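# Swing the backboard clips out to lock the frame

## Task

Rotate each metal clip on the backboard outward so its free tip ends up seated in the groove cut into the frame's inner wall, where it keeps the backboard in place; every clip must be done and must stay seated with the robot let go.

## Robot and tools

Robot: two 6-joint arms, left_arm and right_arm, each on a tilted mounting plate; both plates hang from one metal frame behind them. For clearance warnings a plate and its half of that frame count as part of its arm. Calibrated bases in the scene frame: left_arm at (-0.031, +0.151, +0.253) m, quat_wxyz (+0.998, -0.011, +0.064, 0); right_arm at (+0.013, -0.330, +0.253) m, quat_wxyz (+0.998, +0.010, +0.064, +0.014).

Frames: the scene frame has its origin at table height midway between the nominal bases, +z up, +x out over the table, left_arm toward +y (arm names do not match image sides). Each arm's end_effector_position (m) and end_effector_quat_wxyz, and its wrist camera pose, are given in that arm's own base frame. Fixed cameras and the table use the scene frame. Gripper fingers point along its +z and open along its y; the reported point lies between the pads about 1 cm short of the tips. Printed hand poses may be off by a few cm.

Joint order in every row and every list: waist, shoulder, elbow, wrist pitch, wrist yaw, wrist roll. The waist sign is flipped in everything you send and read; its stated range -2.618 to 3.054 thus reads -3.054 to 2.618 in your numbers. Other ranges: shoulder 0.000 to 3.142, elbow 0.000 to 3.142, wrist pitch -1.571 to 1.571, wrist yaw -1.571 to 1.571, wrist roll -2.094 to 2.094 (rad). Real limits may differ by 0.059 rad.

Row format (both tools): one flat list of 14 numbers, each in [-1, 1]: left_arm's six joint values then its opening, then right_arm's six joints and opening, always all 14. Joint values are scaled offsets, not poses: 1.0 equals 1.202 rad waist, 1.258 shoulder, 1.3 elbow, 2.073 wrist pitch, 2.022 wrist yaw and wrist roll. They are counted from the Joint targets shown in the latest result, not from the previous row; re-sending the same offset in a new action moves further. Opening is absolute: +1 fully open, -1 shut; to leave a gripper unchanged resend its current command (0 means half). Send 0 on all joints to hold an arm.

execute_actions(actions, cameras): actions is a list of up to 15 actions; each action is up to 15 rows, one per 1/30 s step, the last row held to fill 15 steps. An action going over 0.059 rad past a joint end is rejected for both arms; a malformed action or a failing first action voids the whole call. An empty list just reports state and images. cameras selects images: omitted/null/["all"] gives all, [] none; unknown names void the call.

move(target, speed, blend, opening_speed, blocking, cameras): target is one 14-number row or a list of up to 15 rows, all offsets from the same current Joint targets. All joints interpolate together, so hands follow curves, with no collision avoidance. speed: rad/s of the joint with farthest to travel, 0.01 to 2, default 0.5, one value or one per target. blend: rad corner rounding per target, default 0. opening_speed: at least 0.2 per second on the -1..+1 scale; use a low value to close gently. blocking=false returns after about 0.5 s while motion continues. Finger values of later targets are applied only after everything stops at that target. Paths over 10 s fall short. Result adds a "move:" line: done, off_target (resting more than 0.035 rad off), moving, held or fault, plus limits=held and each lagging arm's worst joint.

wait(seconds 0 to 10, cameras): lets time pass holding commands; a running move continues. stop(cameras): brakes a running move. zoom_image(camera, region=[x0,y0,x1,y1] pixels, max 504x504): enlarges the latest image of cam_high, cam_low, cam_left_wrist or cam_right_wrist. finished_scene(scene): ends scene 1 or 2 irrevocably; only call once the clips stay locked without the robot.

Result lines: Joint positions and Joint velocities per arm in joint order (rad, rad/s) plus pad gap (m; 0.094 open); "within noise" means resting. Joint targets is the base for your next offsets. grip_measured is the measured opening on the command scale (about 3 mm under a firmly gripped hard part; force peaks once command is about 0.05 below first-touch reading). Joint torques: positive toward larger angle, include gravity, joints 1-3 wrap at ±28 N m. "joint sent to its limit", "joint command not followed" (clearance check altered targets), MOTOR HOT (75 °C) and OVER-TEMPERATURE FAULT (90 °C, the arm folds and idles; at 100 °C it drops) are warnings. Actions calls also list joint positions at some steps.

Motion limits: each joint's target may lead its measured angle only by 0.202 (waist), 0.258 (shoulder), 0.3 (elbow), 0.573 (wrist pitch), 0.522 (wrist yaw/roll) rad per step, and a target placing the hand over 200 mm away gets scaled back; big moves take several actions. Tiny turns may not start.

Cameras: cam_high (overhead), cam_low (side), cam_left_wrist, cam_right_wrist, all 504x504; calibration is approximate.

Avoid: dropping or flinging anything, letting anything leave the table, fast impacts, pressing hard, and the two arms hitting each other (may fail the scene). To end a push, command targets back past the current positions. Avoid holding stretched poses or pushing into unreachable targets, which heats motors. Brief external tugs may occur. Faster, smoother, low-effort motion is better.

Each tool is called after "Emit:" by a JSON object that holds its "name" and its "arguments", one argument or row to a line.

## Session

Emit:
{"name": "execute_actions", "arguments": {
  "actions": []
}}

Scene clock: 0.00 s.
left_arm: end_effector_position=(+0.5541, +0.0427, +0.1977) grip_measured=+1.000 end_effector_quat_wxyz=(+0.240, +0.414, +0.875, +0.076) | right_arm: end_effector_position=(+0.4628, +0.1764, +0.0584) grip_measured=+1.000 end_effector_quat_wxyz=(+0.276, +0.186, +0.932, +0.146)
Joint positions: left_arm=[-0.114 2.403 2.654 -1.325 0.12 0.968 0.094] | right_arm=[-0.382 1.955 1.287 -0.269 0.054 0.758 0.094]
Joint velocities: within noise
Joint torques (N m): no reading
Heat: left arm: 38 °C; right arm: 38 °C.
Joint targets: left_arm=[-0.113 2.399 2.659 -1.331 0.126 0.967] | right_arm=[-0.383 1.952 1.290 -0.276 0.057 0.756]
Tool commands: left_gripper/opening=+1.0 right_gripper/opening=+1.0
camera_calibration:
cam_left_wrist: T_world_to_cam=[[-0.750154, -0.546395, -0.372454, 0.517365], [-0.61703, 0.780923, 0.0971269, 0.335723], [0.237788, 0.302675, -0.922954, 0.16048], [0, 0, 0, 1]] pos_world=[0.557094, -0.0280608, 0.308203]
cam_right_wrist: T_world_to_cam=[[-0.37289, -0.818877, -0.436341, 0.349558], [-0.908854, 0.41707, -0.00601998, 0.393266], [0.186914, 0.394326, -0.899761, 0.0166085], [0, 0, 0, 1]] pos_world=[0.484664, 0.115676, 0.169838]

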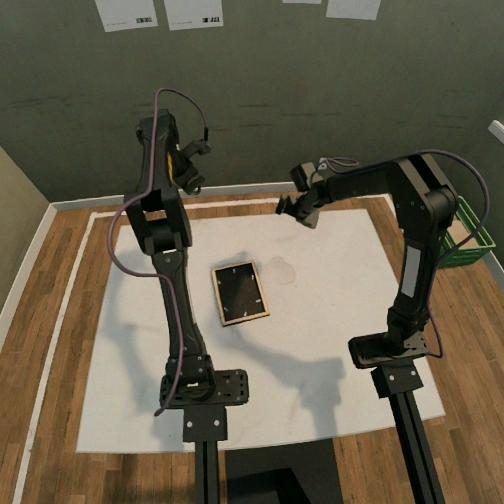

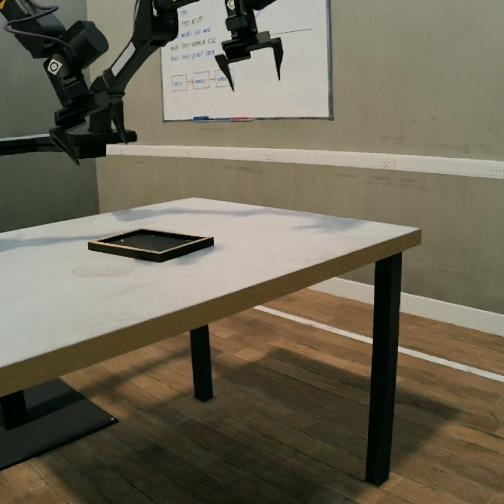

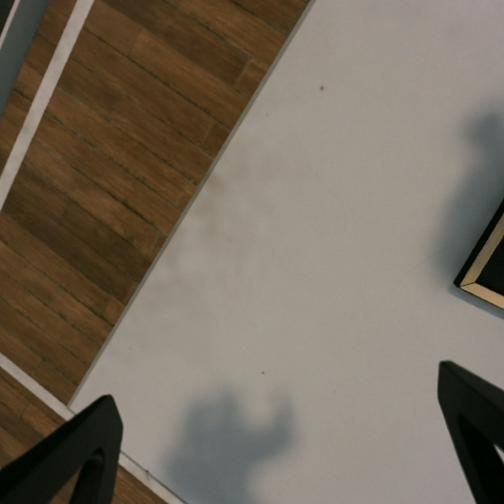

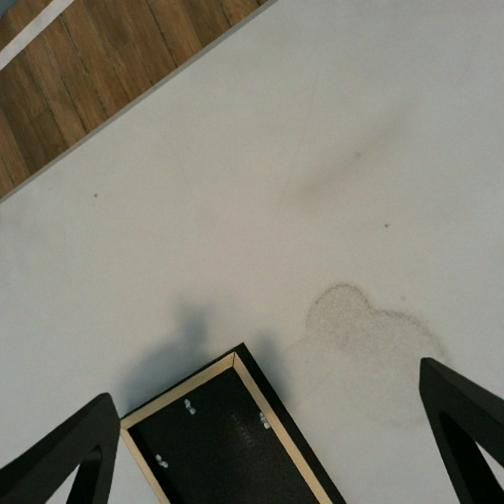

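Emit:
{"name": "move", "arguments": {
  "target": [0.2,-0.276,-0.9,0.33,-0.06,-0.24,1.0, 0.402,-0.2,0.16,-0.156,0.02,0,0.0],
  "speed": 1.2,
  "cameras": []
}}

Scene clock: 3.67 s.
left_arm: end_effector_position=(+0.4627, -0.0584, +0.0255) grip_measured=+1.000 end_effector_quat_wxyz=(+0.159, +0.298, +0.941, +0.025) | right_arm: end_effector_position=(+0.4754, -0.0642, +0.1953) grip_measured=+0.002 end_effector_quat_wxyz=(+0.357, +0.403, +0.839, +0.078)
Joint positions: left_arm=[0.124 2.088 1.496 -0.655 0.009 0.488 0.094] | right_arm=[0.103 1.721 1.473 -0.579 0.089 0.758 0.047]
Joint velocities: within noise
Joint torques (N m): left_arm=[0.62 -15.16 5.04 0.88 0.03 -0.1] | right_arm=[-0.29 -11.75 11.73 0.87 0.13 -0.04]
Heat: left arm: 40 °C; right arm: 39 °C.
Joint targets: left_arm=[0.128 2.052 1.489 -0.647 0.005 0.481] | right_arm=[0.101 1.701 1.498 -0.599 0.098 0.756]
move: off_target (left_arm); left_arm: the shoulder is farthest, 0.037 rad from its target
No camera images: "cameras" was empty.

Emit:
{"name": "move", "arguments": {
  "target": [0.118,-0.2758,-0.6146,0.326,0,-0.4407,0.6, 0,0,0,0,0,0,0.0],
  "speed": 1.0,
  "cameras": ["cam_left_wrist"]
}}

Scene clock: 6.13 s.
left_arm: end_effector_position=(+0.3577, -0.0963, -0.0119) grip_measured=+0.602 end_effector_quat_wxyz=(+0.259, -0.067, +0.959, -0.094) | right_arm: end_effector_position=(+0.4752, -0.0642, +0.1952) grip_measured=+0.002 end_effector_quat_wxyz=(+0.357, +0.403, +0.839, +0.077)
Joint positions: left_arm=[0.262 1.733 0.697 0.023 0.008 -0.404 0.075] | right_arm=[0.103 1.721 1.473 -0.58 0.089 0.758 0.047]
Joint velocities: within noise
Joint torques (N m): left_arm=[0.9 -9.78 3.75 1.25 0.02 -0.08] | right_arm=[-0.29 -11.75 11.73 0.87 0.13 -0.04]
Heat: left arm: 40 °C; right arm: 40 °C.
Joint targets: left_arm=[0.269 1.705 0.690 0.029 0.005 -0.410] | right_arm=[0.101 1.701 1.498 -0.599 0.098 0.756]
move: done
camera_calibration:
cam_left_wrist: T_world_to_cam=[[-0.0261902, -0.98763, 0.1546, -0.0791376], [-0.996025, 0.0126104, -0.0881736, 0.402828], [0.0851333, -0.156295, -0.984035, 0.0654338], [0, 0, 0, 1]] pos_world=[0.393584, -0.0730115, 0.112143]
Images, in order (width x height): cam_left_wrist 504x504.

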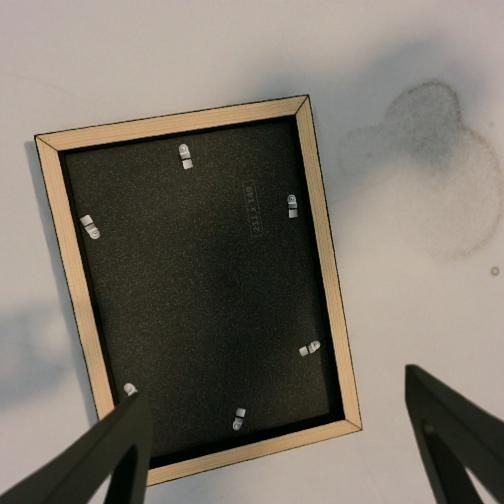

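Emit:
{"name": "zoom_image", "arguments": {
  "camera": "cam_left_wrist",
  "region": [60, 120, 220, 260]
}}

Emit:
{"name": "zoom_image", "arguments": {
  "camera": "cam_left_wrist",
  "region": [220, 160, 360, 380]
}}

Emit:
{"name": "zoom_image", "arguments": {
  "camera": "cam_left_wrist",
  "region": [100, 360, 280, 500]
}}

Scaled by 3.150 from the camera's 504x504 image, which has a finer 720x720 frame.

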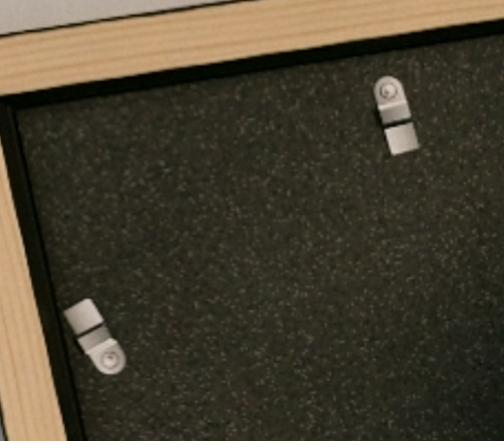

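Scaled by 2.291 from the camera's 504x504 image, which has a finer 720x720 frame.

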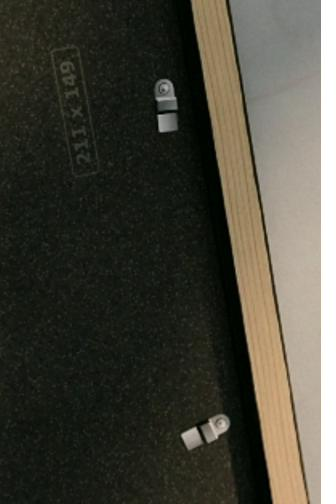

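Scaled by 2.800 from the camera's 504x504 image, which has a finer 720x720 frame.

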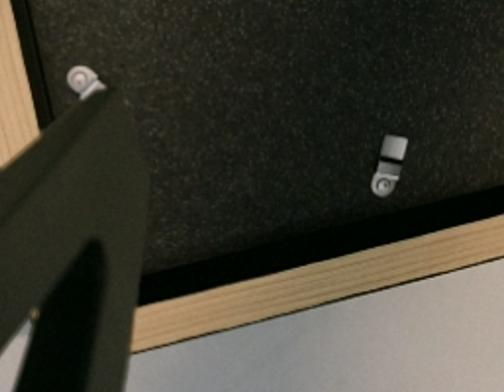

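Emit:
{"name": "move", "arguments": {
  "target": [0.0923,0.7273,0.7823,-0.2851,-0.0396,-0.0727,0.0, 0,0,0,0,0,0,0.0],
  "speed": 0.8,
  "cameras": ["cam_left_wrist"]
}}

Emit:
{"name": "zoom_image", "arguments": {
  "camera": "cam_left_wrist",
  "region": [150, 290, 310, 450]
}}

Scene clock: 21.50 s.
left_arm: end_effector_position=(+0.4449, -0.1611, -0.1444) grip_measured=+0.002 end_effector_quat_wxyz=(+0.067, -0.090, +0.994, +0.002) | right_arm: end_effector_position=(+0.4752, -0.0642, +0.1951) grip_measured=+0.002 end_effector_quat_wxyz=(+0.357, +0.403, +0.839, +0.077)
Joint positions: left_arm=[0.374 2.59 1.689 -0.552 -0.064 -0.551 0.047] | right_arm=[0.103 1.721 1.473 -0.58 0.089 0.758 0.047]
Joint velocities: within noise
Joint torques (N m): left_arm=[1.43 -11.18 5.72 0.3 -0.13 -0.08] | right_arm=[-0.29 -11.75 11.73 0.87 0.13 -0.03]
Heat: left arm: 40 °C; right arm: 42 °C.
Joint targets: left_arm=[0.380 2.620 1.707 -0.562 -0.075 -0.557] | right_arm=[0.101 1.701 1.498 -0.599 0.098 0.756]
move: done
camera_calibration:
cam_left_wrist: T_world_to_cam=[[0.0579378, -0.998294, -0.00722822, -0.182922], [-0.94894, -0.0573195, 0.310206, 0.504121], [-0.310091, -0.0111135, -0.950642, 0.121537], [0, 0, 0, 1]] pos_world=[0.526666, -0.152363, -0.0421658]
Images, in order (width x height): cam_left_wrist 504x504.

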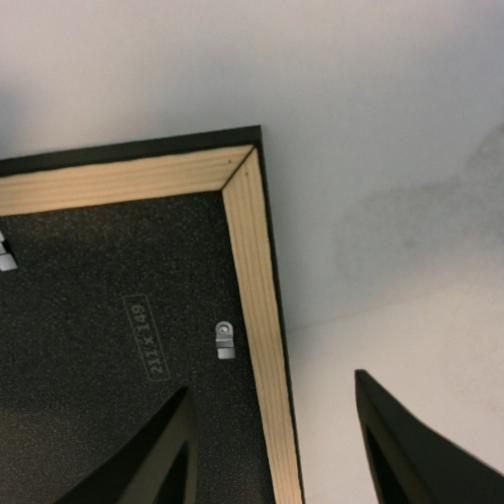

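Scaled by 3.150 from the camera's 504x504 image, which has a finer 720x720 frame.

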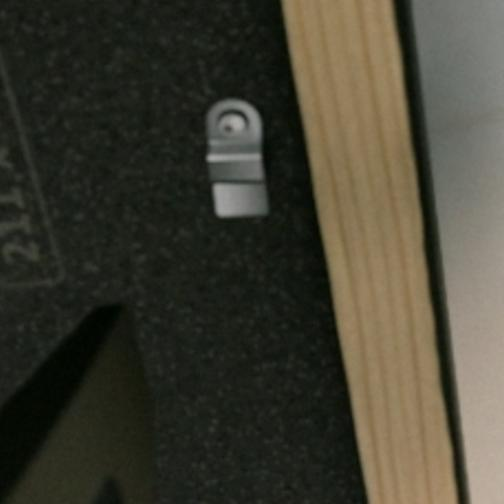

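Emit:
{"name": "move", "arguments": {
  "target": [-0.0116,0.0477,0.0108,0.0285,0,0,0.0, 0,0,0,0,0,0,0.0],
  "speed": 0.25,
  "cameras": ["cam_left_wrist"]
}}

Emit:
{"name": "zoom_image", "arguments": {
  "camera": "cam_left_wrist",
  "region": [150, 310, 310, 470]
}}

Scene clock: 26.47 s.
left_arm: end_effector_position=(+0.4439, -0.1606, -0.1664) grip_measured=+0.002 end_effector_quat_wxyz=(+0.064, -0.090, +0.994, +0.004) | right_arm: end_effector_position=(+0.4752, -0.0642, +0.1951) grip_measured=+0.002 end_effector_quat_wxyz=(+0.357, +0.403, +0.839, +0.077)
Joint positions: left_arm=[0.374 2.648 1.702 -0.513 -0.065 -0.551 0.047] | right_arm=[0.103 1.721 1.473 -0.58 0.089 0.758 0.047]
Joint velocities: within noise
Joint torques (N m): left_arm=[0.46 -11.02 5.44 0.53 -0.09 -0.07] | right_arm=[-0.29 -11.75 11.73 0.88 0.13 -0.03]
Heat: left arm: 40 °C; right arm: 42 °C.
Joint targets: left_arm=[0.366 2.680 1.721 -0.503 -0.075 -0.557] | right_arm=[0.101 1.701 1.498 -0.599 0.098 0.756]
move: done
camera_calibration:
cam_left_wrist: T_world_to_cam=[[0.058355, -0.998242, -0.0104209, -0.183215], [-0.947225, -0.0586627, 0.315158, 0.509912], [-0.315215, -0.00852006, -0.948982, 0.103317], [0, 0, 0, 1]] pos_world=[0.52626, -0.1521, -0.0645654]
Images, in order (width x height): cam_left_wrist 504x504.

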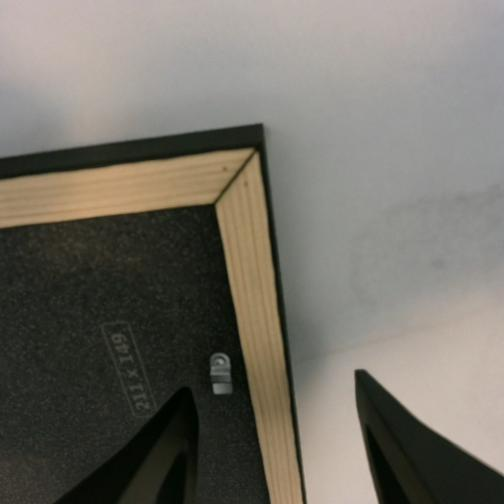

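Scaled by 3.150 from the camera's 504x504 image, which has a finer 720x720 frame.

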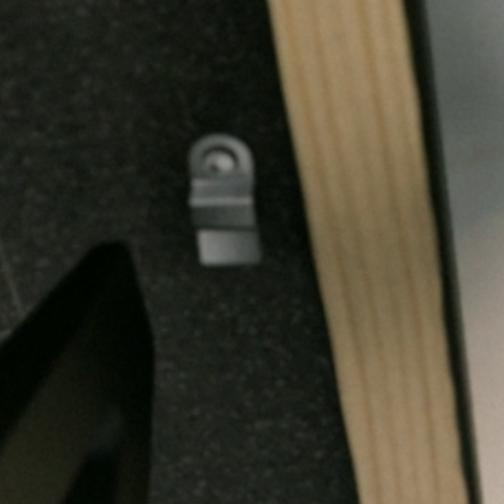

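Emit:
{"name": "move", "arguments": {
  "target": [0,0.0137,0.003,0.0058,0,0,0.0, 0,0,0,0,0,0,0.0],
  "speed": 0.12,
  "cameras": ["cam_left_wrist"]
}}

Emit:
{"name": "zoom_image", "arguments": {
  "camera": "cam_left_wrist",
  "region": [150, 310, 310, 470]
}}

Scene clock: 28.10 s.
left_arm: end_effector_position=(+0.4454, -0.1612, -0.1707) grip_measured=+0.002 end_effector_quat_wxyz=(+0.066, -0.090, +0.994, +0.003) | right_arm: end_effector_position=(+0.4752, -0.0642, +0.1951) grip_measured=+0.002 end_effector_quat_wxyz=(+0.357, +0.403, +0.839, +0.077)
Joint positions: left_arm=[0.374 2.661 1.707 -0.501 -0.065 -0.551 0.047] | right_arm=[0.103 1.721 1.473 -0.58 0.089 0.758 0.047]
Joint velocities: within noise
Joint torques (N m): left_arm=[0.42 -10.81 5.49 0.49 -0.11 -0.04] | right_arm=[-0.28 -11.77 11.73 0.87 0.13 -0.03]
Heat: left arm: 40 °C; right arm: 42 °C.
Joint targets: left_arm=[0.366 2.697 1.724 -0.491 -0.075 -0.557] | right_arm=[0.101 1.701 1.498 -0.599 0.098 0.756]
move: off_target (left_arm); left_arm: the shoulder is farthest, 0.037 rad from its target
camera_calibration:
cam_left_wrist: T_world_to_cam=[[0.0583953, -0.998257, -0.00850432, -0.183599], [-0.948559, -0.0581394, 0.311215, 0.512595], [-0.311167, -0.0101067, -0.950301, 0.0974163], [0, 0, 0, 1]] pos_world=[0.527261, -0.152492, -0.0685139]
Images, in order (width x height): cam_left_wrist 504x504.

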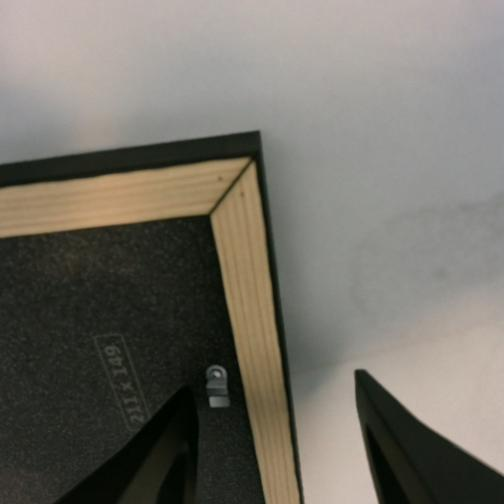

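Scaled by 3.150 from the camera's 504x504 image, which has a finer 720x720 frame.

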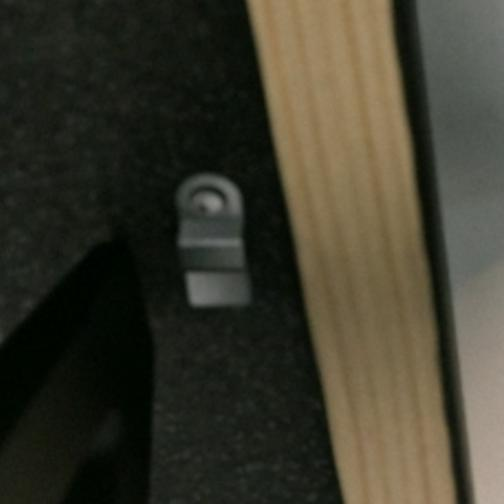

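Emit:
{"name": "move", "arguments": {
  "target": [0,0.0064,0,0,0,0,0.0, 0,0,0,0,0,0,0.0],
  "speed": 0.12,
  "cameras": []
}}

Scene clock: 29.30 s.
left_arm: end_effector_position=(+0.4446, -0.1609, -0.1730) grip_measured=+0.002 end_effector_quat_wxyz=(+0.065, -0.090, +0.994, +0.003) | right_arm: end_effector_position=(+0.4752, -0.0642, +0.1951) grip_measured=+0.002 end_effector_quat_wxyz=(+0.357, +0.403, +0.839, +0.077)
Joint positions: left_arm=[0.374 2.666 1.708 -0.499 -0.065 -0.551 0.047] | right_arm=[0.103 1.721 1.473 -0.58 0.089 0.758 0.047]
Joint velocities: within noise
Joint torques (N m): left_arm=[0.29 -10.51 5.3 0.48 -0.07 -0.08] | right_arm=[-0.29 -11.77 11.73 0.87 0.13 -0.03]
Heat: left arm: 40 °C; right arm: 42 °C.
Joint targets: left_arm=[0.366 2.705 1.725 -0.491 -0.075 -0.557] | right_arm=[0.101 1.701 1.498 -0.599 0.098 0.756]
move: off_target (left_arm); left_arm: the shoulder is farthest, 0.039 rad from its target
No camera images: "cameras" was empty.

Emit:
{"name": "move", "arguments": {
  "target": [0,0.0048,0,0,0,0,0.0, 0,0,0,0,0,0,0.0],
  "speed": 0.12,
  "cameras": ["cam_left_wrist"]
}}

Emit:
{"name": "zoom_image", "arguments": {
  "camera": "cam_left_wrist",
  "region": [150, 310, 310, 470]
}}

Scene clock: 30.77 s.
left_arm: end_effector_position=(+0.4446, -0.1608, -0.1732) grip_measured=+0.002 end_effector_quat_wxyz=(+0.065, -0.090, +0.994, +0.004) | right_arm: end_effector_position=(+0.4752, -0.0642, +0.1951) grip_measured=+0.002 end_effector_quat_wxyz=(+0.357, +0.403, +0.839, +0.077)
Joint positions: left_arm=[0.374 2.667 1.708 -0.499 -0.065 -0.551 0.047] | right_arm=[0.103 1.721 1.473 -0.58 0.089 0.758 0.047]
Joint velocities: within noise
Joint torques (N m): left_arm=[0.36 -9.98 5.37 0.48 -0.11 -0.09] | right_arm=[-0.29 -11.75 11.73 0.88 0.13 -0.03]
Heat: left arm: 40 °C; right arm: 42 °C.
Joint targets: left_arm=[0.366 2.711 1.725 -0.491 -0.075 -0.557] | right_arm=[0.101 1.701 1.498 -0.599 0.098 0.756]
move: off_target (left_arm); left_arm: the shoulder is farthest, 0.044 rad from its target
camera_calibration:
cam_left_wrist: T_world_to_cam=[[0.0584138, -0.998241, -0.0101263, -0.18347], [-0.947712, -0.0586391, 0.313693, 0.512609], [-0.313735, -0.00872718, -0.949471, 0.0962717], [0, 0, 0, 1]] pos_world=[0.526727, -0.152248, -0.0712523]
Images, in order (width x height): cam_left_wrist 504x504.

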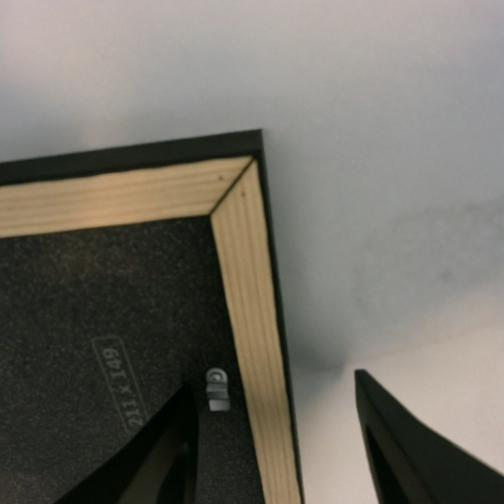

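Scaled by 3.150 from the camera's 504x504 image, which has a finer 720x720 frame.

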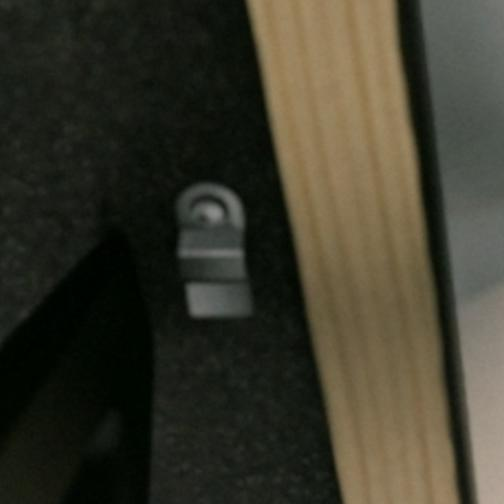

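Emit:
{"name": "move", "arguments": {
  "target": [0,-0.006,0,0,0,0,-0.45, 0,0,0,0,0,0,0.0],
  "opening_speed": 0.35,
  "cameras": ["cam_left_wrist"]
}}

Emit:
{"name": "zoom_image", "arguments": {
  "camera": "cam_left_wrist",
  "region": [150, 310, 310, 470]
}}

Emit:
{"name": "move", "arguments": {
  "target": [0,0,0,0,0,0,-0.82, 0,0,0,0,0,0,0.0],
  "opening_speed": 0.35,
  "cameras": ["cam_left_wrist"]
}}

Emit:
{"name": "zoom_image", "arguments": {
  "camera": "cam_left_wrist",
  "region": [190, 330, 310, 450]
}}

Scene clock: 33.17 s.
left_arm: end_effector_position=(+0.4446, -0.1559, -0.1732) grip_measured=-0.448 end_effector_quat_wxyz=(+0.065, -0.093, +0.993, +0.012) | right_arm: end_effector_position=(+0.4751, -0.0642, +0.1950) grip_measured=+0.002 end_effector_quat_wxyz=(+0.356, +0.403, +0.839, +0.077)
Joint positions: left_arm=[0.37 2.667 1.708 -0.506 -0.08 -0.551 0.026] | right_arm=[0.103 1.721 1.473 -0.581 0.089 0.758 0.047]
Joint velocities: within noise
Joint torques (N m): left_arm=[0.59 -10.61 5.35 0.54 0.05 -0.08] | right_arm=[-0.31 -11.75 11.73 0.87 0.13 -0.03]
Heat: left arm: 40 °C; right arm: 43 °C.
Joint targets: left_arm=[0.366 2.703 1.725 -0.491 -0.075 -0.557] | right_arm=[0.101 1.701 1.498 -0.599 0.098 0.756]
move: off_target (left_arm); left_arm: the shoulder is farthest, 0.037 rad from its target
camera_calibration:
cam_left_wrist: T_world_to_cam=[[0.0642517, -0.997576, -0.0267222, -0.183997], [-0.947061, -0.0693949, 0.313463, 0.510875], [-0.314558, 0.00516697, -0.949224, 0.0988964], [0, 0, 0, 1]] pos_world=[0.526761, -0.14861, -0.0711826]
Images, in order (width x height): cam_left_wrist 504x504.

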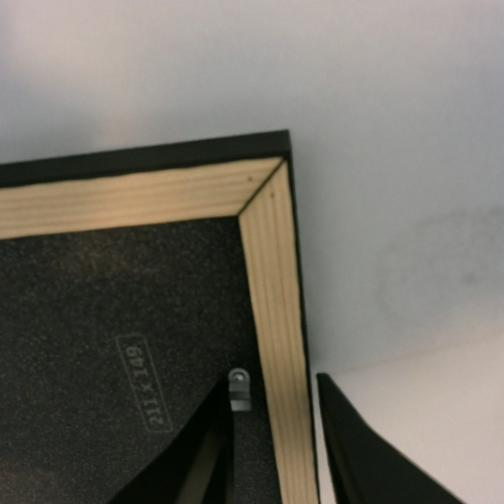

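Scaled by 3.150 from the camera's 504x504 image, which has a finer 720x720 frame.

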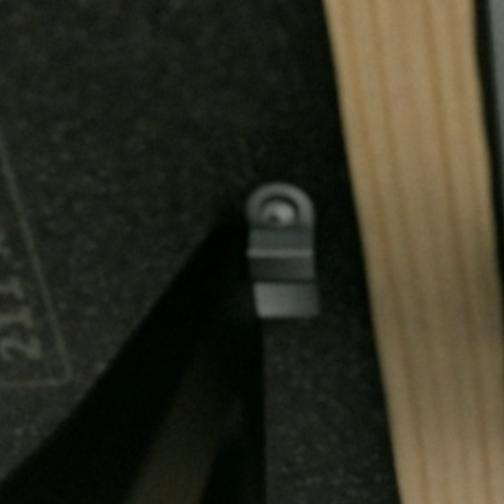

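Scene clock: 34.60 s.
left_arm: end_effector_position=(+0.4458, -0.1573, -0.1727) grip_measured=-0.733 end_effector_quat_wxyz=(+0.067, -0.097, +0.993, +0.009) | right_arm: end_effector_position=(+0.4751, -0.0642, +0.1950) grip_measured=+0.002 end_effector_quat_wxyz=(+0.356, +0.403, +0.839, +0.077)
Joint positions: left_arm=[0.37 2.667 1.71 -0.502 -0.076 -0.56 0.013] | right_arm=[0.103 1.721 1.473 -0.581 0.089 0.758 0.047]
Joint velocities: within noise
Joint torques (N m): left_arm=[0.62 -10.67 5.16 0.52 0 0.06] | right_arm=[-0.28 -11.75 11.71 0.88 0.13 -0.04]
Heat: left arm: 41 °C; right arm: 43 °C.
Joint targets: left_arm=[0.366 2.703 1.725 -0.491 -0.075 -0.557] | right_arm=[0.101 1.701 1.498 -0.599 0.098 0.756]
move: off_target (left_arm); left_arm: the shoulder is farthest, 0.036 rad from its target
camera_calibration:
cam_left_wrist: T_world_to_cam=[[0.0721332, -0.997209, -0.0192359, -0.187576], [-0.947626, -0.0745372, 0.310562, 0.510754], [-0.311129, -0.00417337, -0.950359, 0.0965184], [0, 0, 0, 1]] pos_world=[0.527564, -0.148579, -0.0705018]
Images, in order (width x height): cam_left_wrist 504x504.

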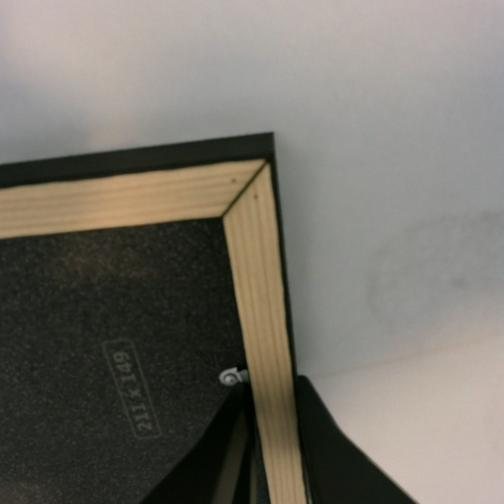

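Scaled by 4.200 from the camera's 504x504 image, which has a finer 720x720 frame.

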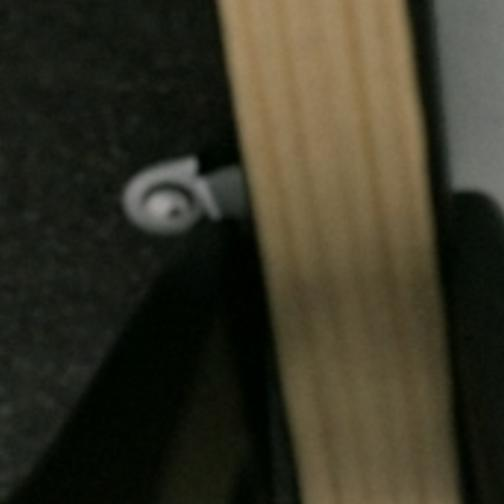

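Emit:
{"name": "move", "arguments": {
  "target": [
    [0,0,0,0,0,0,-0.15, 0,0,0,0,0,0,0.0],
    [0,-0.108,-0.036,-0.0367,0,0,-0.15, 0,0,0,0,0,0,0.0],
    [-0.3153,-0.2051,-0.2477,0.0507,0.0321,0.1864,0.0, 0,0,0,0,0,0,0.0]
  ],
  "speed": [0.5,0.5,0.6],
  "opening_speed": 0.8,
  "cameras": ["cam_left_wrist"]
}}

Emit:
{"name": "zoom_image", "arguments": {
  "camera": "cam_left_wrist",
  "region": [230, 290, 390, 450]
}}

Scene clock: 40.20 s.
left_arm: end_effector_position=(+0.4237, +0.0118, -0.1538) grip_measured=-0.002 end_effector_quat_wxyz=(+0.051, -0.102, +0.993, +0.004) | right_arm: end_effector_position=(+0.4751, -0.0642, +0.1950) grip_measured=+0.002 end_effector_quat_wxyz=(+0.356, +0.403, +0.839, +0.077)
Joint positions: left_arm=[-0.018 2.484 1.412 -0.396 -0.018 -0.186 0.047] | right_arm=[0.103 1.721 1.473 -0.581 0.089 0.758 0.047]
Joint velocities: within noise
Joint torques (N m): left_arm=[0.69 -15.61 2.61 0.4 0.07 0.04] | right_arm=[-0.29 -11.75 11.73 0.87 0.13 -0.03]
Heat: left arm: 41 °C; right arm: 43 °C.
Joint targets: left_arm=[-0.013 2.446 1.402 -0.386 -0.010 -0.180] | right_arm=[0.101 1.701 1.498 -0.599 0.098 0.756]
move: off_target (left_arm); target 3's new numbers were sent with left_arm's shoulder 0.039 rad from that target; left_arm: the shoulder is farthest, 0.039 rad from its target
camera_calibration:
cam_left_wrist: T_world_to_cam=[[0.0821231, -0.996577, -0.00949737, -0.0197081], [-0.93719, -0.0804639, 0.339411, 0.496666], [-0.339014, -0.0189727, -0.94059, 0.121854], [0, 0, 0, 1]] pos_world=[0.508399, 0.0226349, -0.0541462]
Images, in order (width x height): cam_left_wrist 504x504.

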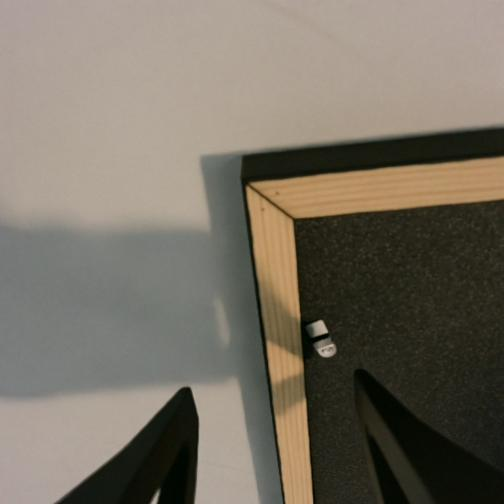

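Scaled by 3.150 from the camera's 504x504 image, which has a finer 720x720 frame.

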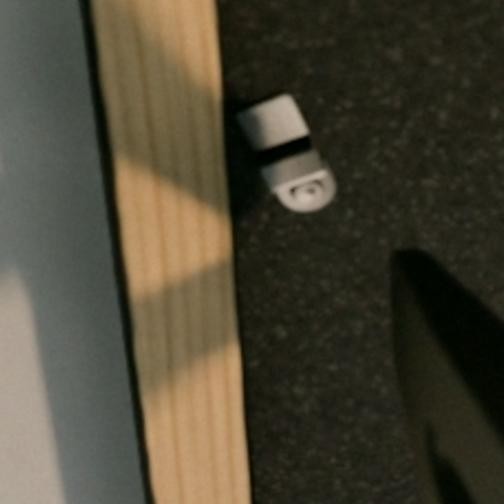

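Emit:
{"name": "move", "arguments": {
  "target": [0.0075,0.0858,0.0362,0.0217,0,0.003,0.0, 0,0,0,0,0,0,0.0],
  "speed": 0.25,
  "cameras": ["cam_left_wrist"]
}}

Emit:
{"name": "zoom_image", "arguments": {
  "camera": "cam_left_wrist",
  "region": [230, 310, 390, 470]
}}

Scene clock: 46.30 s.
left_arm: end_effector_position=(+0.4353, +0.0088, -0.1630) grip_measured=-0.002 end_effector_quat_wxyz=(+0.067, -0.096, +0.993, +0.003) | right_arm: end_effector_position=(+0.4751, -0.0642, +0.1950) grip_measured=+0.002 end_effector_quat_wxyz=(+0.356, +0.403, +0.839, +0.077)
Joint positions: left_arm=[-0.011 2.522 1.437 -0.352 -0.017 -0.18 0.047] | right_arm=[0.103 1.721 1.473 -0.581 0.089 0.758 0.047]
Joint velocities: within noise
Joint torques (N m): left_arm=[0.96 -9.99 4.3 0.49 0.1 0.01] | right_arm=[-0.28 -11.75 11.73 0.88 0.13 -0.04]
Heat: left arm: 41 °C; right arm: 43 °C.
Joint targets: left_arm=[-0.004 2.553 1.449 -0.341 -0.010 -0.174] | right_arm=[0.101 1.701 1.498 -0.599 0.098 0.756]
move: done
camera_calibration:
cam_left_wrist: T_world_to_cam=[[0.0690854, -0.99758, -0.00788442, -0.0178019], [-0.948539, -0.0681333, 0.309244, 0.510298], [-0.309032, -0.0138855, -0.95095, 0.10228], [0, 0, 0, 1]] pos_world=[0.516875, 0.0184297, -0.0606835]
Images, in order (width x height): cam_left_wrist 504x504.

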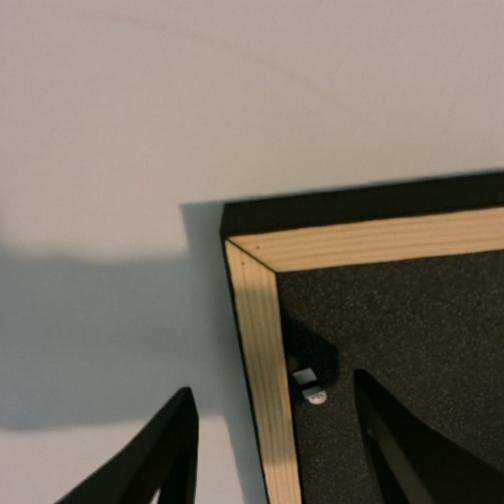

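Scaled by 3.150 from the camera's 504x504 image, which has a finer 720x720 frame.

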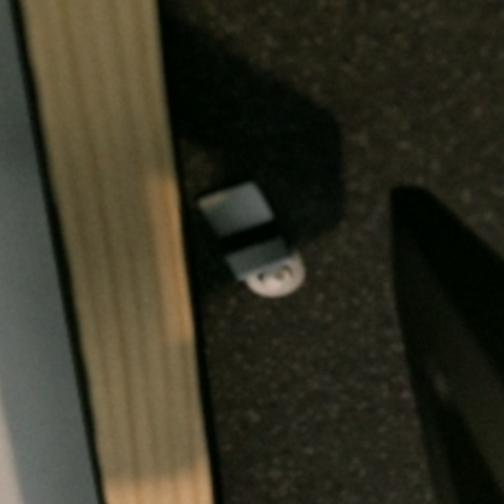

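Emit:
{"name": "move", "arguments": {
  "target": [
    [0,0,-0.0269,0.0101,0,0,0.0, 0,0,0,0,0,0,0.0],
    [0,0,-0.0269,-0.0017,0,0,0.0, 0,0,0,0,0,0,0.0],
    [0,0.0135,-0.0269,-0.0017,0,0,0.0, 0,0,0,0,0,0,0.0]
  ],
  "speed": 0.12,
  "cameras": ["cam_left_wrist"]
}}

Emit:
{"name": "zoom_image", "arguments": {
  "camera": "cam_left_wrist",
  "region": [230, 310, 390, 470]
}}

Scene clock: 49.23 s.
left_arm: end_effector_position=(+0.4282, +0.0087, -0.1718) grip_measured=-0.002 end_effector_quat_wxyz=(+0.060, -0.095, +0.994, +0.004) | right_arm: end_effector_position=(+0.4751, -0.0642, +0.1950) grip_measured=+0.002 end_effector_quat_wxyz=(+0.356, +0.403, +0.839, +0.077)
Joint positions: left_arm=[-0.011 2.538 1.423 -0.338 -0.017 -0.18 0.047] | right_arm=[0.103 1.721 1.473 -0.581 0.089 0.758 0.047]
Joint velocities: within noise
Joint torques (N m): left_arm=[0.94 -9.63 2.33 0.31 0.07 0.05] | right_arm=[-0.29 -11.77 11.71 0.88 0.13 -0.03]
Heat: left arm: 41 °C; right arm: 43 °C.
Joint targets: left_arm=[-0.004 2.570 1.415 -0.345 -0.010 -0.174] | right_arm=[0.101 1.701 1.498 -0.599 0.098 0.756]
move: done
camera_calibration:
cam_left_wrist: T_world_to_cam=[[0.0685771, -0.997607, -0.00883876, -0.0174036], [-0.94361, -0.0677364, 0.324055, 0.506709], [-0.323878, -0.0138824, -0.945997, 0.0988747], [0, 0, 0, 1]] pos_world=[0.511353, 0.0183333, -0.0708204]
Images, in order (width x height): cam_left_wrist 504x504.

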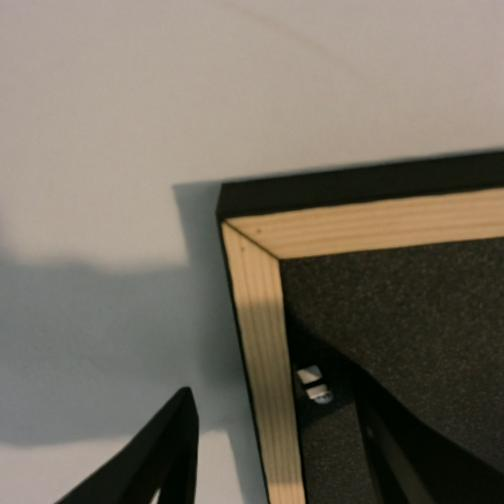

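Scaled by 3.150 from the camera's 504x504 image, which has a finer 720x720 frame.

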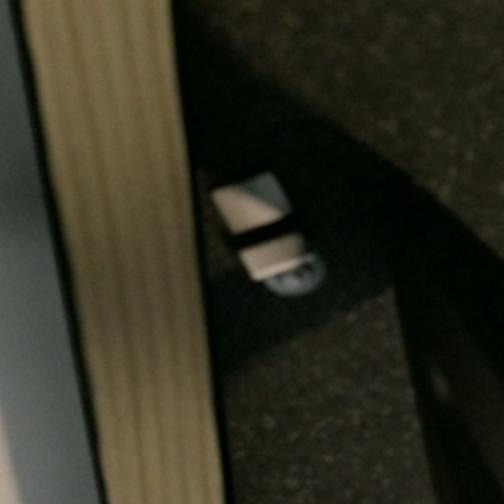

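Emit:
{"name": "move", "arguments": {
  "target": [
    [0,-0.04,0.0285,0.014,0,0,0.0, 0,0,0,0,0,0,0.0],
    [0,-0.04,0,0.0034,0,0,0.0, 0,0,0,0,0,0,0.0],
    [0,0.001,0,0.0034,0,0,0.0, 0,0,0,0,0,0,0.0]
  ],
  "speed": 0.12,
  "cameras": ["cam_left_wrist"]
}}

Emit:
{"name": "zoom_image", "arguments": {
  "camera": "cam_left_wrist",
  "region": [230, 310, 390, 470]
}}

Scene clock: 52.27 s.
left_arm: end_effector_position=(+0.4299, +0.0088, -0.1716) grip_measured=-0.002 end_effector_quat_wxyz=(+0.063, -0.095, +0.993, +0.003) | right_arm: end_effector_position=(+0.4751, -0.0642, +0.1950) grip_measured=+0.002 end_effector_quat_wxyz=(+0.356, +0.403, +0.839, +0.077)
Joint positions: left_arm=[-0.011 2.538 1.423 -0.331 -0.017 -0.18 0.047] | right_arm=[0.103 1.721 1.473 -0.581 0.089 0.758 0.047]
Joint velocities: within noise
Joint torques (N m): left_arm=[0.95 -9.62 2.44 0.35 0.08 0.09] | right_arm=[-0.29 -11.75 11.71 0.88 0.13 -0.03]
Heat: left arm: 41 °C; right arm: 43 °C.
Joint targets: left_arm=[-0.004 2.572 1.415 -0.337 -0.010 -0.174] | right_arm=[0.101 1.701 1.498 -0.599 0.098 0.756]
move: done
camera_calibration:
cam_left_wrist: T_world_to_cam=[[0.0686364, -0.997606, -0.00844252, -0.017457], [-0.945813, -0.0677605, 0.317564, 0.508076], [-0.317375, -0.0138114, -0.948199, 0.0964444], [0, 0, 0, 1]] pos_world=[0.512352, 0.0183442, -0.0700451]
Images, in order (width x height): cam_left_wrist 504x504.

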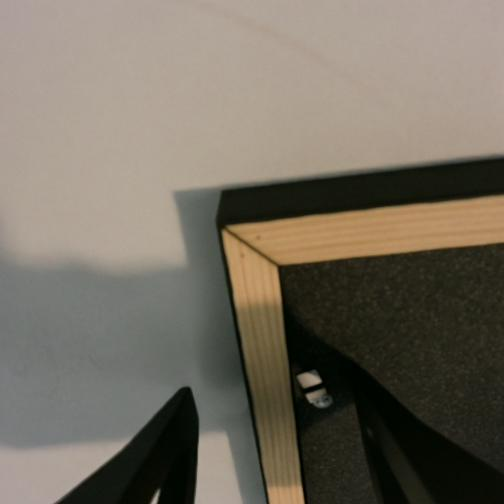

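Scaled by 3.150 from the camera's 504x504 image, which has a finer 720x720 frame.

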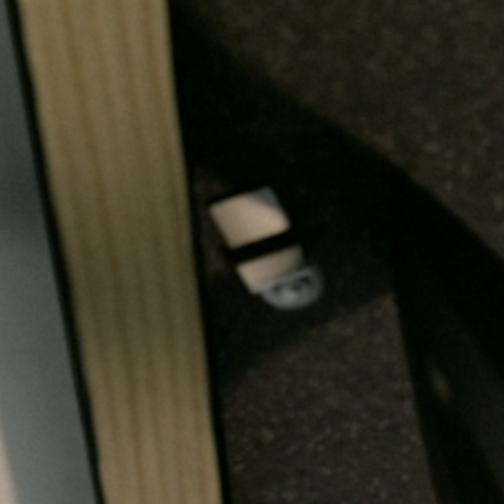

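Emit:
{"name": "move", "arguments": {
  "target": [
    [0,-0.04,0.027,0.010,0,0,0.0, 0,0,0,0,0,0,0.0],
    [0,-0.04,0.010,0.003,0,0,0.0, 0,0,0,0,0,0,0.0],
    [0,0.003,0.010,0.003,0,0,0.0, 0,0,0,0,0,0,0.0]
  ],
  "speed": 0.12,
  "cameras": ["cam_left_wrist"]
}}

Emit:
{"name": "zoom_image", "arguments": {
  "camera": "cam_left_wrist",
  "region": [230, 310, 390, 470]
}}

Scene clock: 54.87 s.
left_arm: end_effector_position=(+0.4346, +0.0088, -0.1698) grip_measured=-0.002 end_effector_quat_wxyz=(+0.069, -0.095, +0.993, +0.003) | right_arm: end_effector_position=(+0.4751, -0.0642, +0.1950) grip_measured=+0.002 end_effector_quat_wxyz=(+0.356, +0.403, +0.839, +0.077)
Joint positions: left_arm=[-0.011 2.538 1.432 -0.327 -0.017 -0.18 0.047] | right_arm=[0.103 1.721 1.473 -0.581 0.089 0.758 0.047]
Joint velocities: within noise
Joint torques (N m): left_arm=[0.87 -9.39 2.69 0.37 0.08 0.03] | right_arm=[-0.28 -11.75 11.71 0.88 0.13 -0.03]
Heat: left arm: 41 °C; right arm: 43 °C.
Joint targets: left_arm=[-0.004 2.575 1.428 -0.331 -0.010 -0.174] | right_arm=[0.101 1.701 1.498 -0.599 0.098 0.756]
move: off_target (left_arm); left_arm: the shoulder is farthest, 0.038 rad from its target
camera_calibration:
cam_left_wrist: T_world_to_cam=[[0.0687352, -0.997605, -0.00773712, -0.0176362], [-0.949619, -0.067802, 0.305986, 0.511635], [-0.305778, -0.0136847, -0.952005, 0.0939765], [0, 0, 0, 1]] pos_world=[0.515806, 0.018382, -0.0672235]
Images, in order (width x height): cam_left_wrist 504x504.

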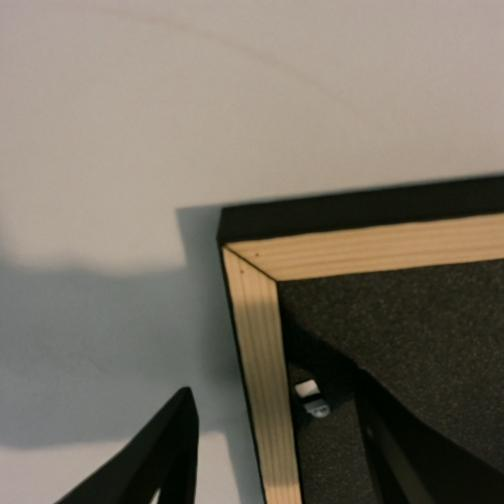

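Scaled by 3.150 from the camera's 504x504 image, which has a finer 720x720 frame.

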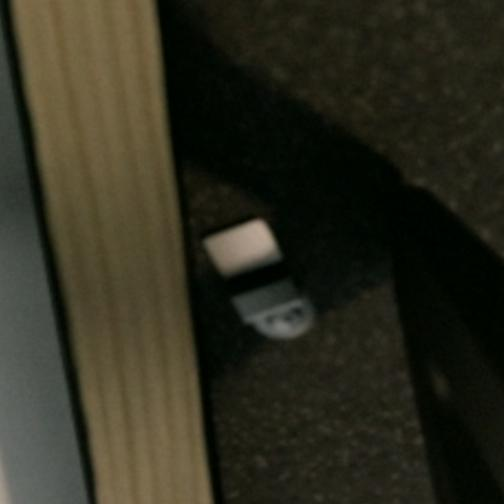

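Emit:
{"name": "move", "arguments": {
  "target": [
    [0,0.005,0,0,0,0,0.0, 0,0,0,0,0,0,0.0],
    [0,0.005,0,0,0,0,-0.45, 0,0,0,0,0,0,0.0]
  ],
  "speed": 0.12,
  "opening_speed": 0.35,
  "cameras": ["cam_left_wrist"]
}}

Emit:
{"name": "zoom_image", "arguments": {
  "camera": "cam_left_wrist",
  "region": [210, 310, 370, 470]
}}

Emit:
{"name": "move", "arguments": {
  "target": [0,0,0,0,0,0,-0.82, 0,0,0,0,0,0,0.0],
  "opening_speed": 0.35,
  "cameras": ["cam_left_wrist"]
}}

Emit:
{"name": "zoom_image", "arguments": {
  "camera": "cam_left_wrist",
  "region": [230, 330, 350, 450]
}}

Scene clock: 58.13 s.
left_arm: end_effector_position=(+0.4328, +0.0064, -0.1724) grip_measured=-0.448 end_effector_quat_wxyz=(+0.066, -0.094, +0.993, -0.001) | right_arm: end_effector_position=(+0.4751, -0.0642, +0.1950) grip_measured=+0.002 end_effector_quat_wxyz=(+0.356, +0.403, +0.839, +0.077)
Joint positions: left_arm=[-0.009 2.544 1.432 -0.327 -0.009 -0.18 0.026] | right_arm=[0.103 1.721 1.473 -0.581 0.089 0.758 0.047]
Joint velocities: within noise
Joint torques (N m): left_arm=[0.66 -9.31 2.71 0.35 0.02 0.03] | right_arm=[-0.29 -11.75 11.73 0.88 0.13 -0.04]
Heat: left arm: 41 °C; right arm: 43 °C.
Joint targets: left_arm=[-0.004 2.582 1.428 -0.331 -0.010 -0.174] | right_arm=[0.101 1.701 1.498 -0.599 0.098 0.756]
move: off_target (left_arm); target 2's new numbers were sent with left_arm's shoulder 0.037 rad from that target; left_arm: the shoulder is farthest, 0.037 rad from its target
camera_calibration:
cam_left_wrist: T_world_to_cam=[[0.0653575, -0.997862, -0.000161006, -0.0171989], [-0.947974, -0.0621404, 0.312223, 0.510927], [-0.311565, -0.0202535, -0.950009, 0.0938815], [0, 0, 0, 1]] pos_world=[0.51472, 0.0164885, -0.0703377]
Images, in order (width x height): cam_left_wrist 504x504.

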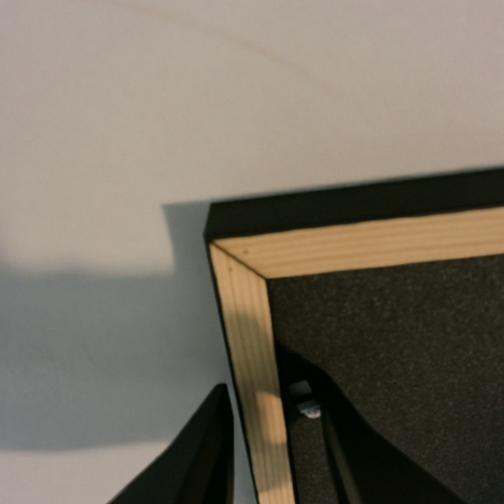

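Scaled by 3.150 from the camera's 504x504 image, which has a finer 720x720 frame.

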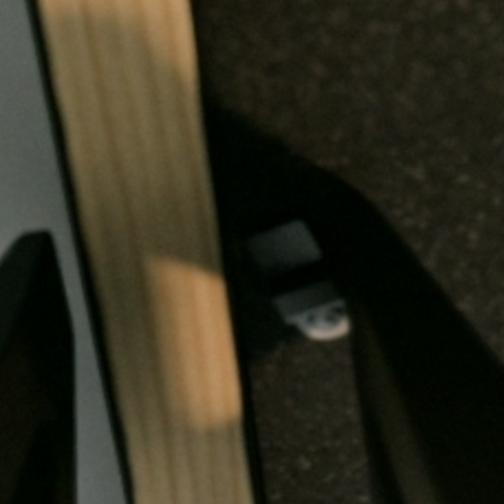

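Scene clock: 59.40 s.
left_arm: end_effector_position=(+0.4327, +0.0062, -0.1724) grip_measured=-0.724 end_effector_quat_wxyz=(+0.065, -0.093, +0.994, -0.001) | right_arm: end_effector_position=(+0.4751, -0.0642, +0.1950) grip_measured=+0.002 end_effector_quat_wxyz=(+0.356, +0.403, +0.839, +0.077)
Joint positions: left_arm=[-0.009 2.544 1.432 -0.328 -0.008 -0.177 0.013] | right_arm=[0.103 1.721 1.473 -0.581 0.089 0.758 0.047]
Joint velocities: within noise
Joint torques (N m): left_arm=[0.9 -9.39 2.76 0.36 0.04 0.01] | right_arm=[-0.29 -11.75 11.71 0.88 0.13 -0.03]
Heat: left arm: 41 °C; right arm: 43 °C.
Joint targets: left_arm=[-0.004 2.582 1.428 -0.331 -0.010 -0.174] | right_arm=[0.101 1.701 1.498 -0.599 0.098 0.756]
move: off_target (left_arm); left_arm: the shoulder is farthest, 0.038 rad from its target
camera_calibration:
cam_left_wrist: T_world_to_cam=[[0.0625666, -0.998041, 0.000580484, -0.0160555], [-0.947901, -0.0592413, 0.31301, 0.510832], [-0.312362, -0.0201342, -0.94975, 0.0941829], [0, 0, 0, 1]] pos_world=[0.514642, 0.0161346, -0.0704359]
Images, in order (width x height): cam_left_wrist 504x504.

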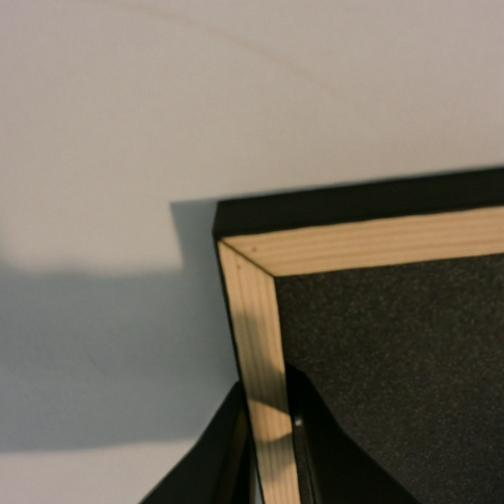

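Scaled by 4.200 from the camera's 504x504 image, which has a finer 720x720 frame.

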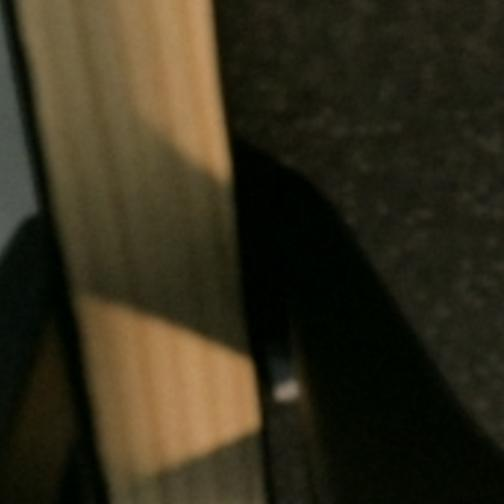

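Emit:
{"name": "move", "arguments": {
  "target": [
    [0,0,0,0,0,0,-0.15, 0,0,0,0,0,0,0.0],
    [0,-0.1105,-0.02,-0.0338,0,0,-0.15, 0,0,0,0,0,0,0.0],
    [0.2171,0.066,0.3123,-0.1466,-0.0257,-0.1375,1.0, 0,0,0,0,0,0,0.0]
  ],
  "speed": [0.5,0.5,0.6],
  "opening_speed": 0.8,
  "cameras": ["cam_left_wrist"]
}}

Scene clock: 66.97 s.
left_arm: end_effector_position=(+0.4810, -0.1154, -0.1345) grip_measured=+0.998 end_effector_quat_wxyz=(+0.071, -0.096, +0.993, +0.002) | right_arm: end_effector_position=(+0.4751, -0.0642, +0.1950) grip_measured=+0.002 end_effector_quat_wxyz=(+0.356, +0.403, +0.839, +0.077)
Joint positions: left_arm=[0.256 2.628 1.815 -0.626 -0.053 -0.446 0.094] | right_arm=[0.103 1.721 1.473 -0.581 0.089 0.758 0.047]
Joint velocities: within noise
Joint torques (N m): left_arm=[0.72 -11.15 6.02 0.32 -0.08 -0.06] | right_arm=[-0.28 -11.75 11.73 0.88 0.13 -0.03]
Heat: left arm: 41 °C; right arm: 43 °C.
Joint targets: left_arm=[0.257 2.665 1.834 -0.635 -0.062 -0.452] | right_arm=[0.101 1.701 1.498 -0.599 0.098 0.756]
move: off_target (left_arm); target 3's new numbers were sent with left_arm's shoulder 0.037 rad from that target; left_arm: the shoulder is farthest, 0.037 rad from its target
camera_calibration:
cam_left_wrist: T_world_to_cam=[[0.0697938, -0.997543, -0.00608562, -0.14477], [-0.950834, -0.0683685, 0.302061, 0.536483], [-0.301735, -0.0152956, -0.953269, 0.137847], [0, 0, 0, 1]] pos_world=[0.561803, -0.105627, -0.0315258]
Images, in order (width x height): cam_left_wrist 504x504.

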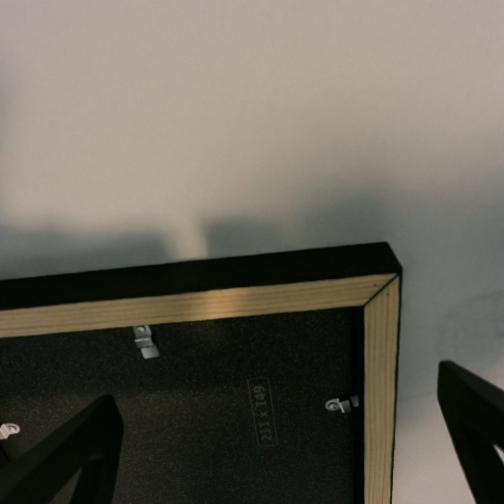

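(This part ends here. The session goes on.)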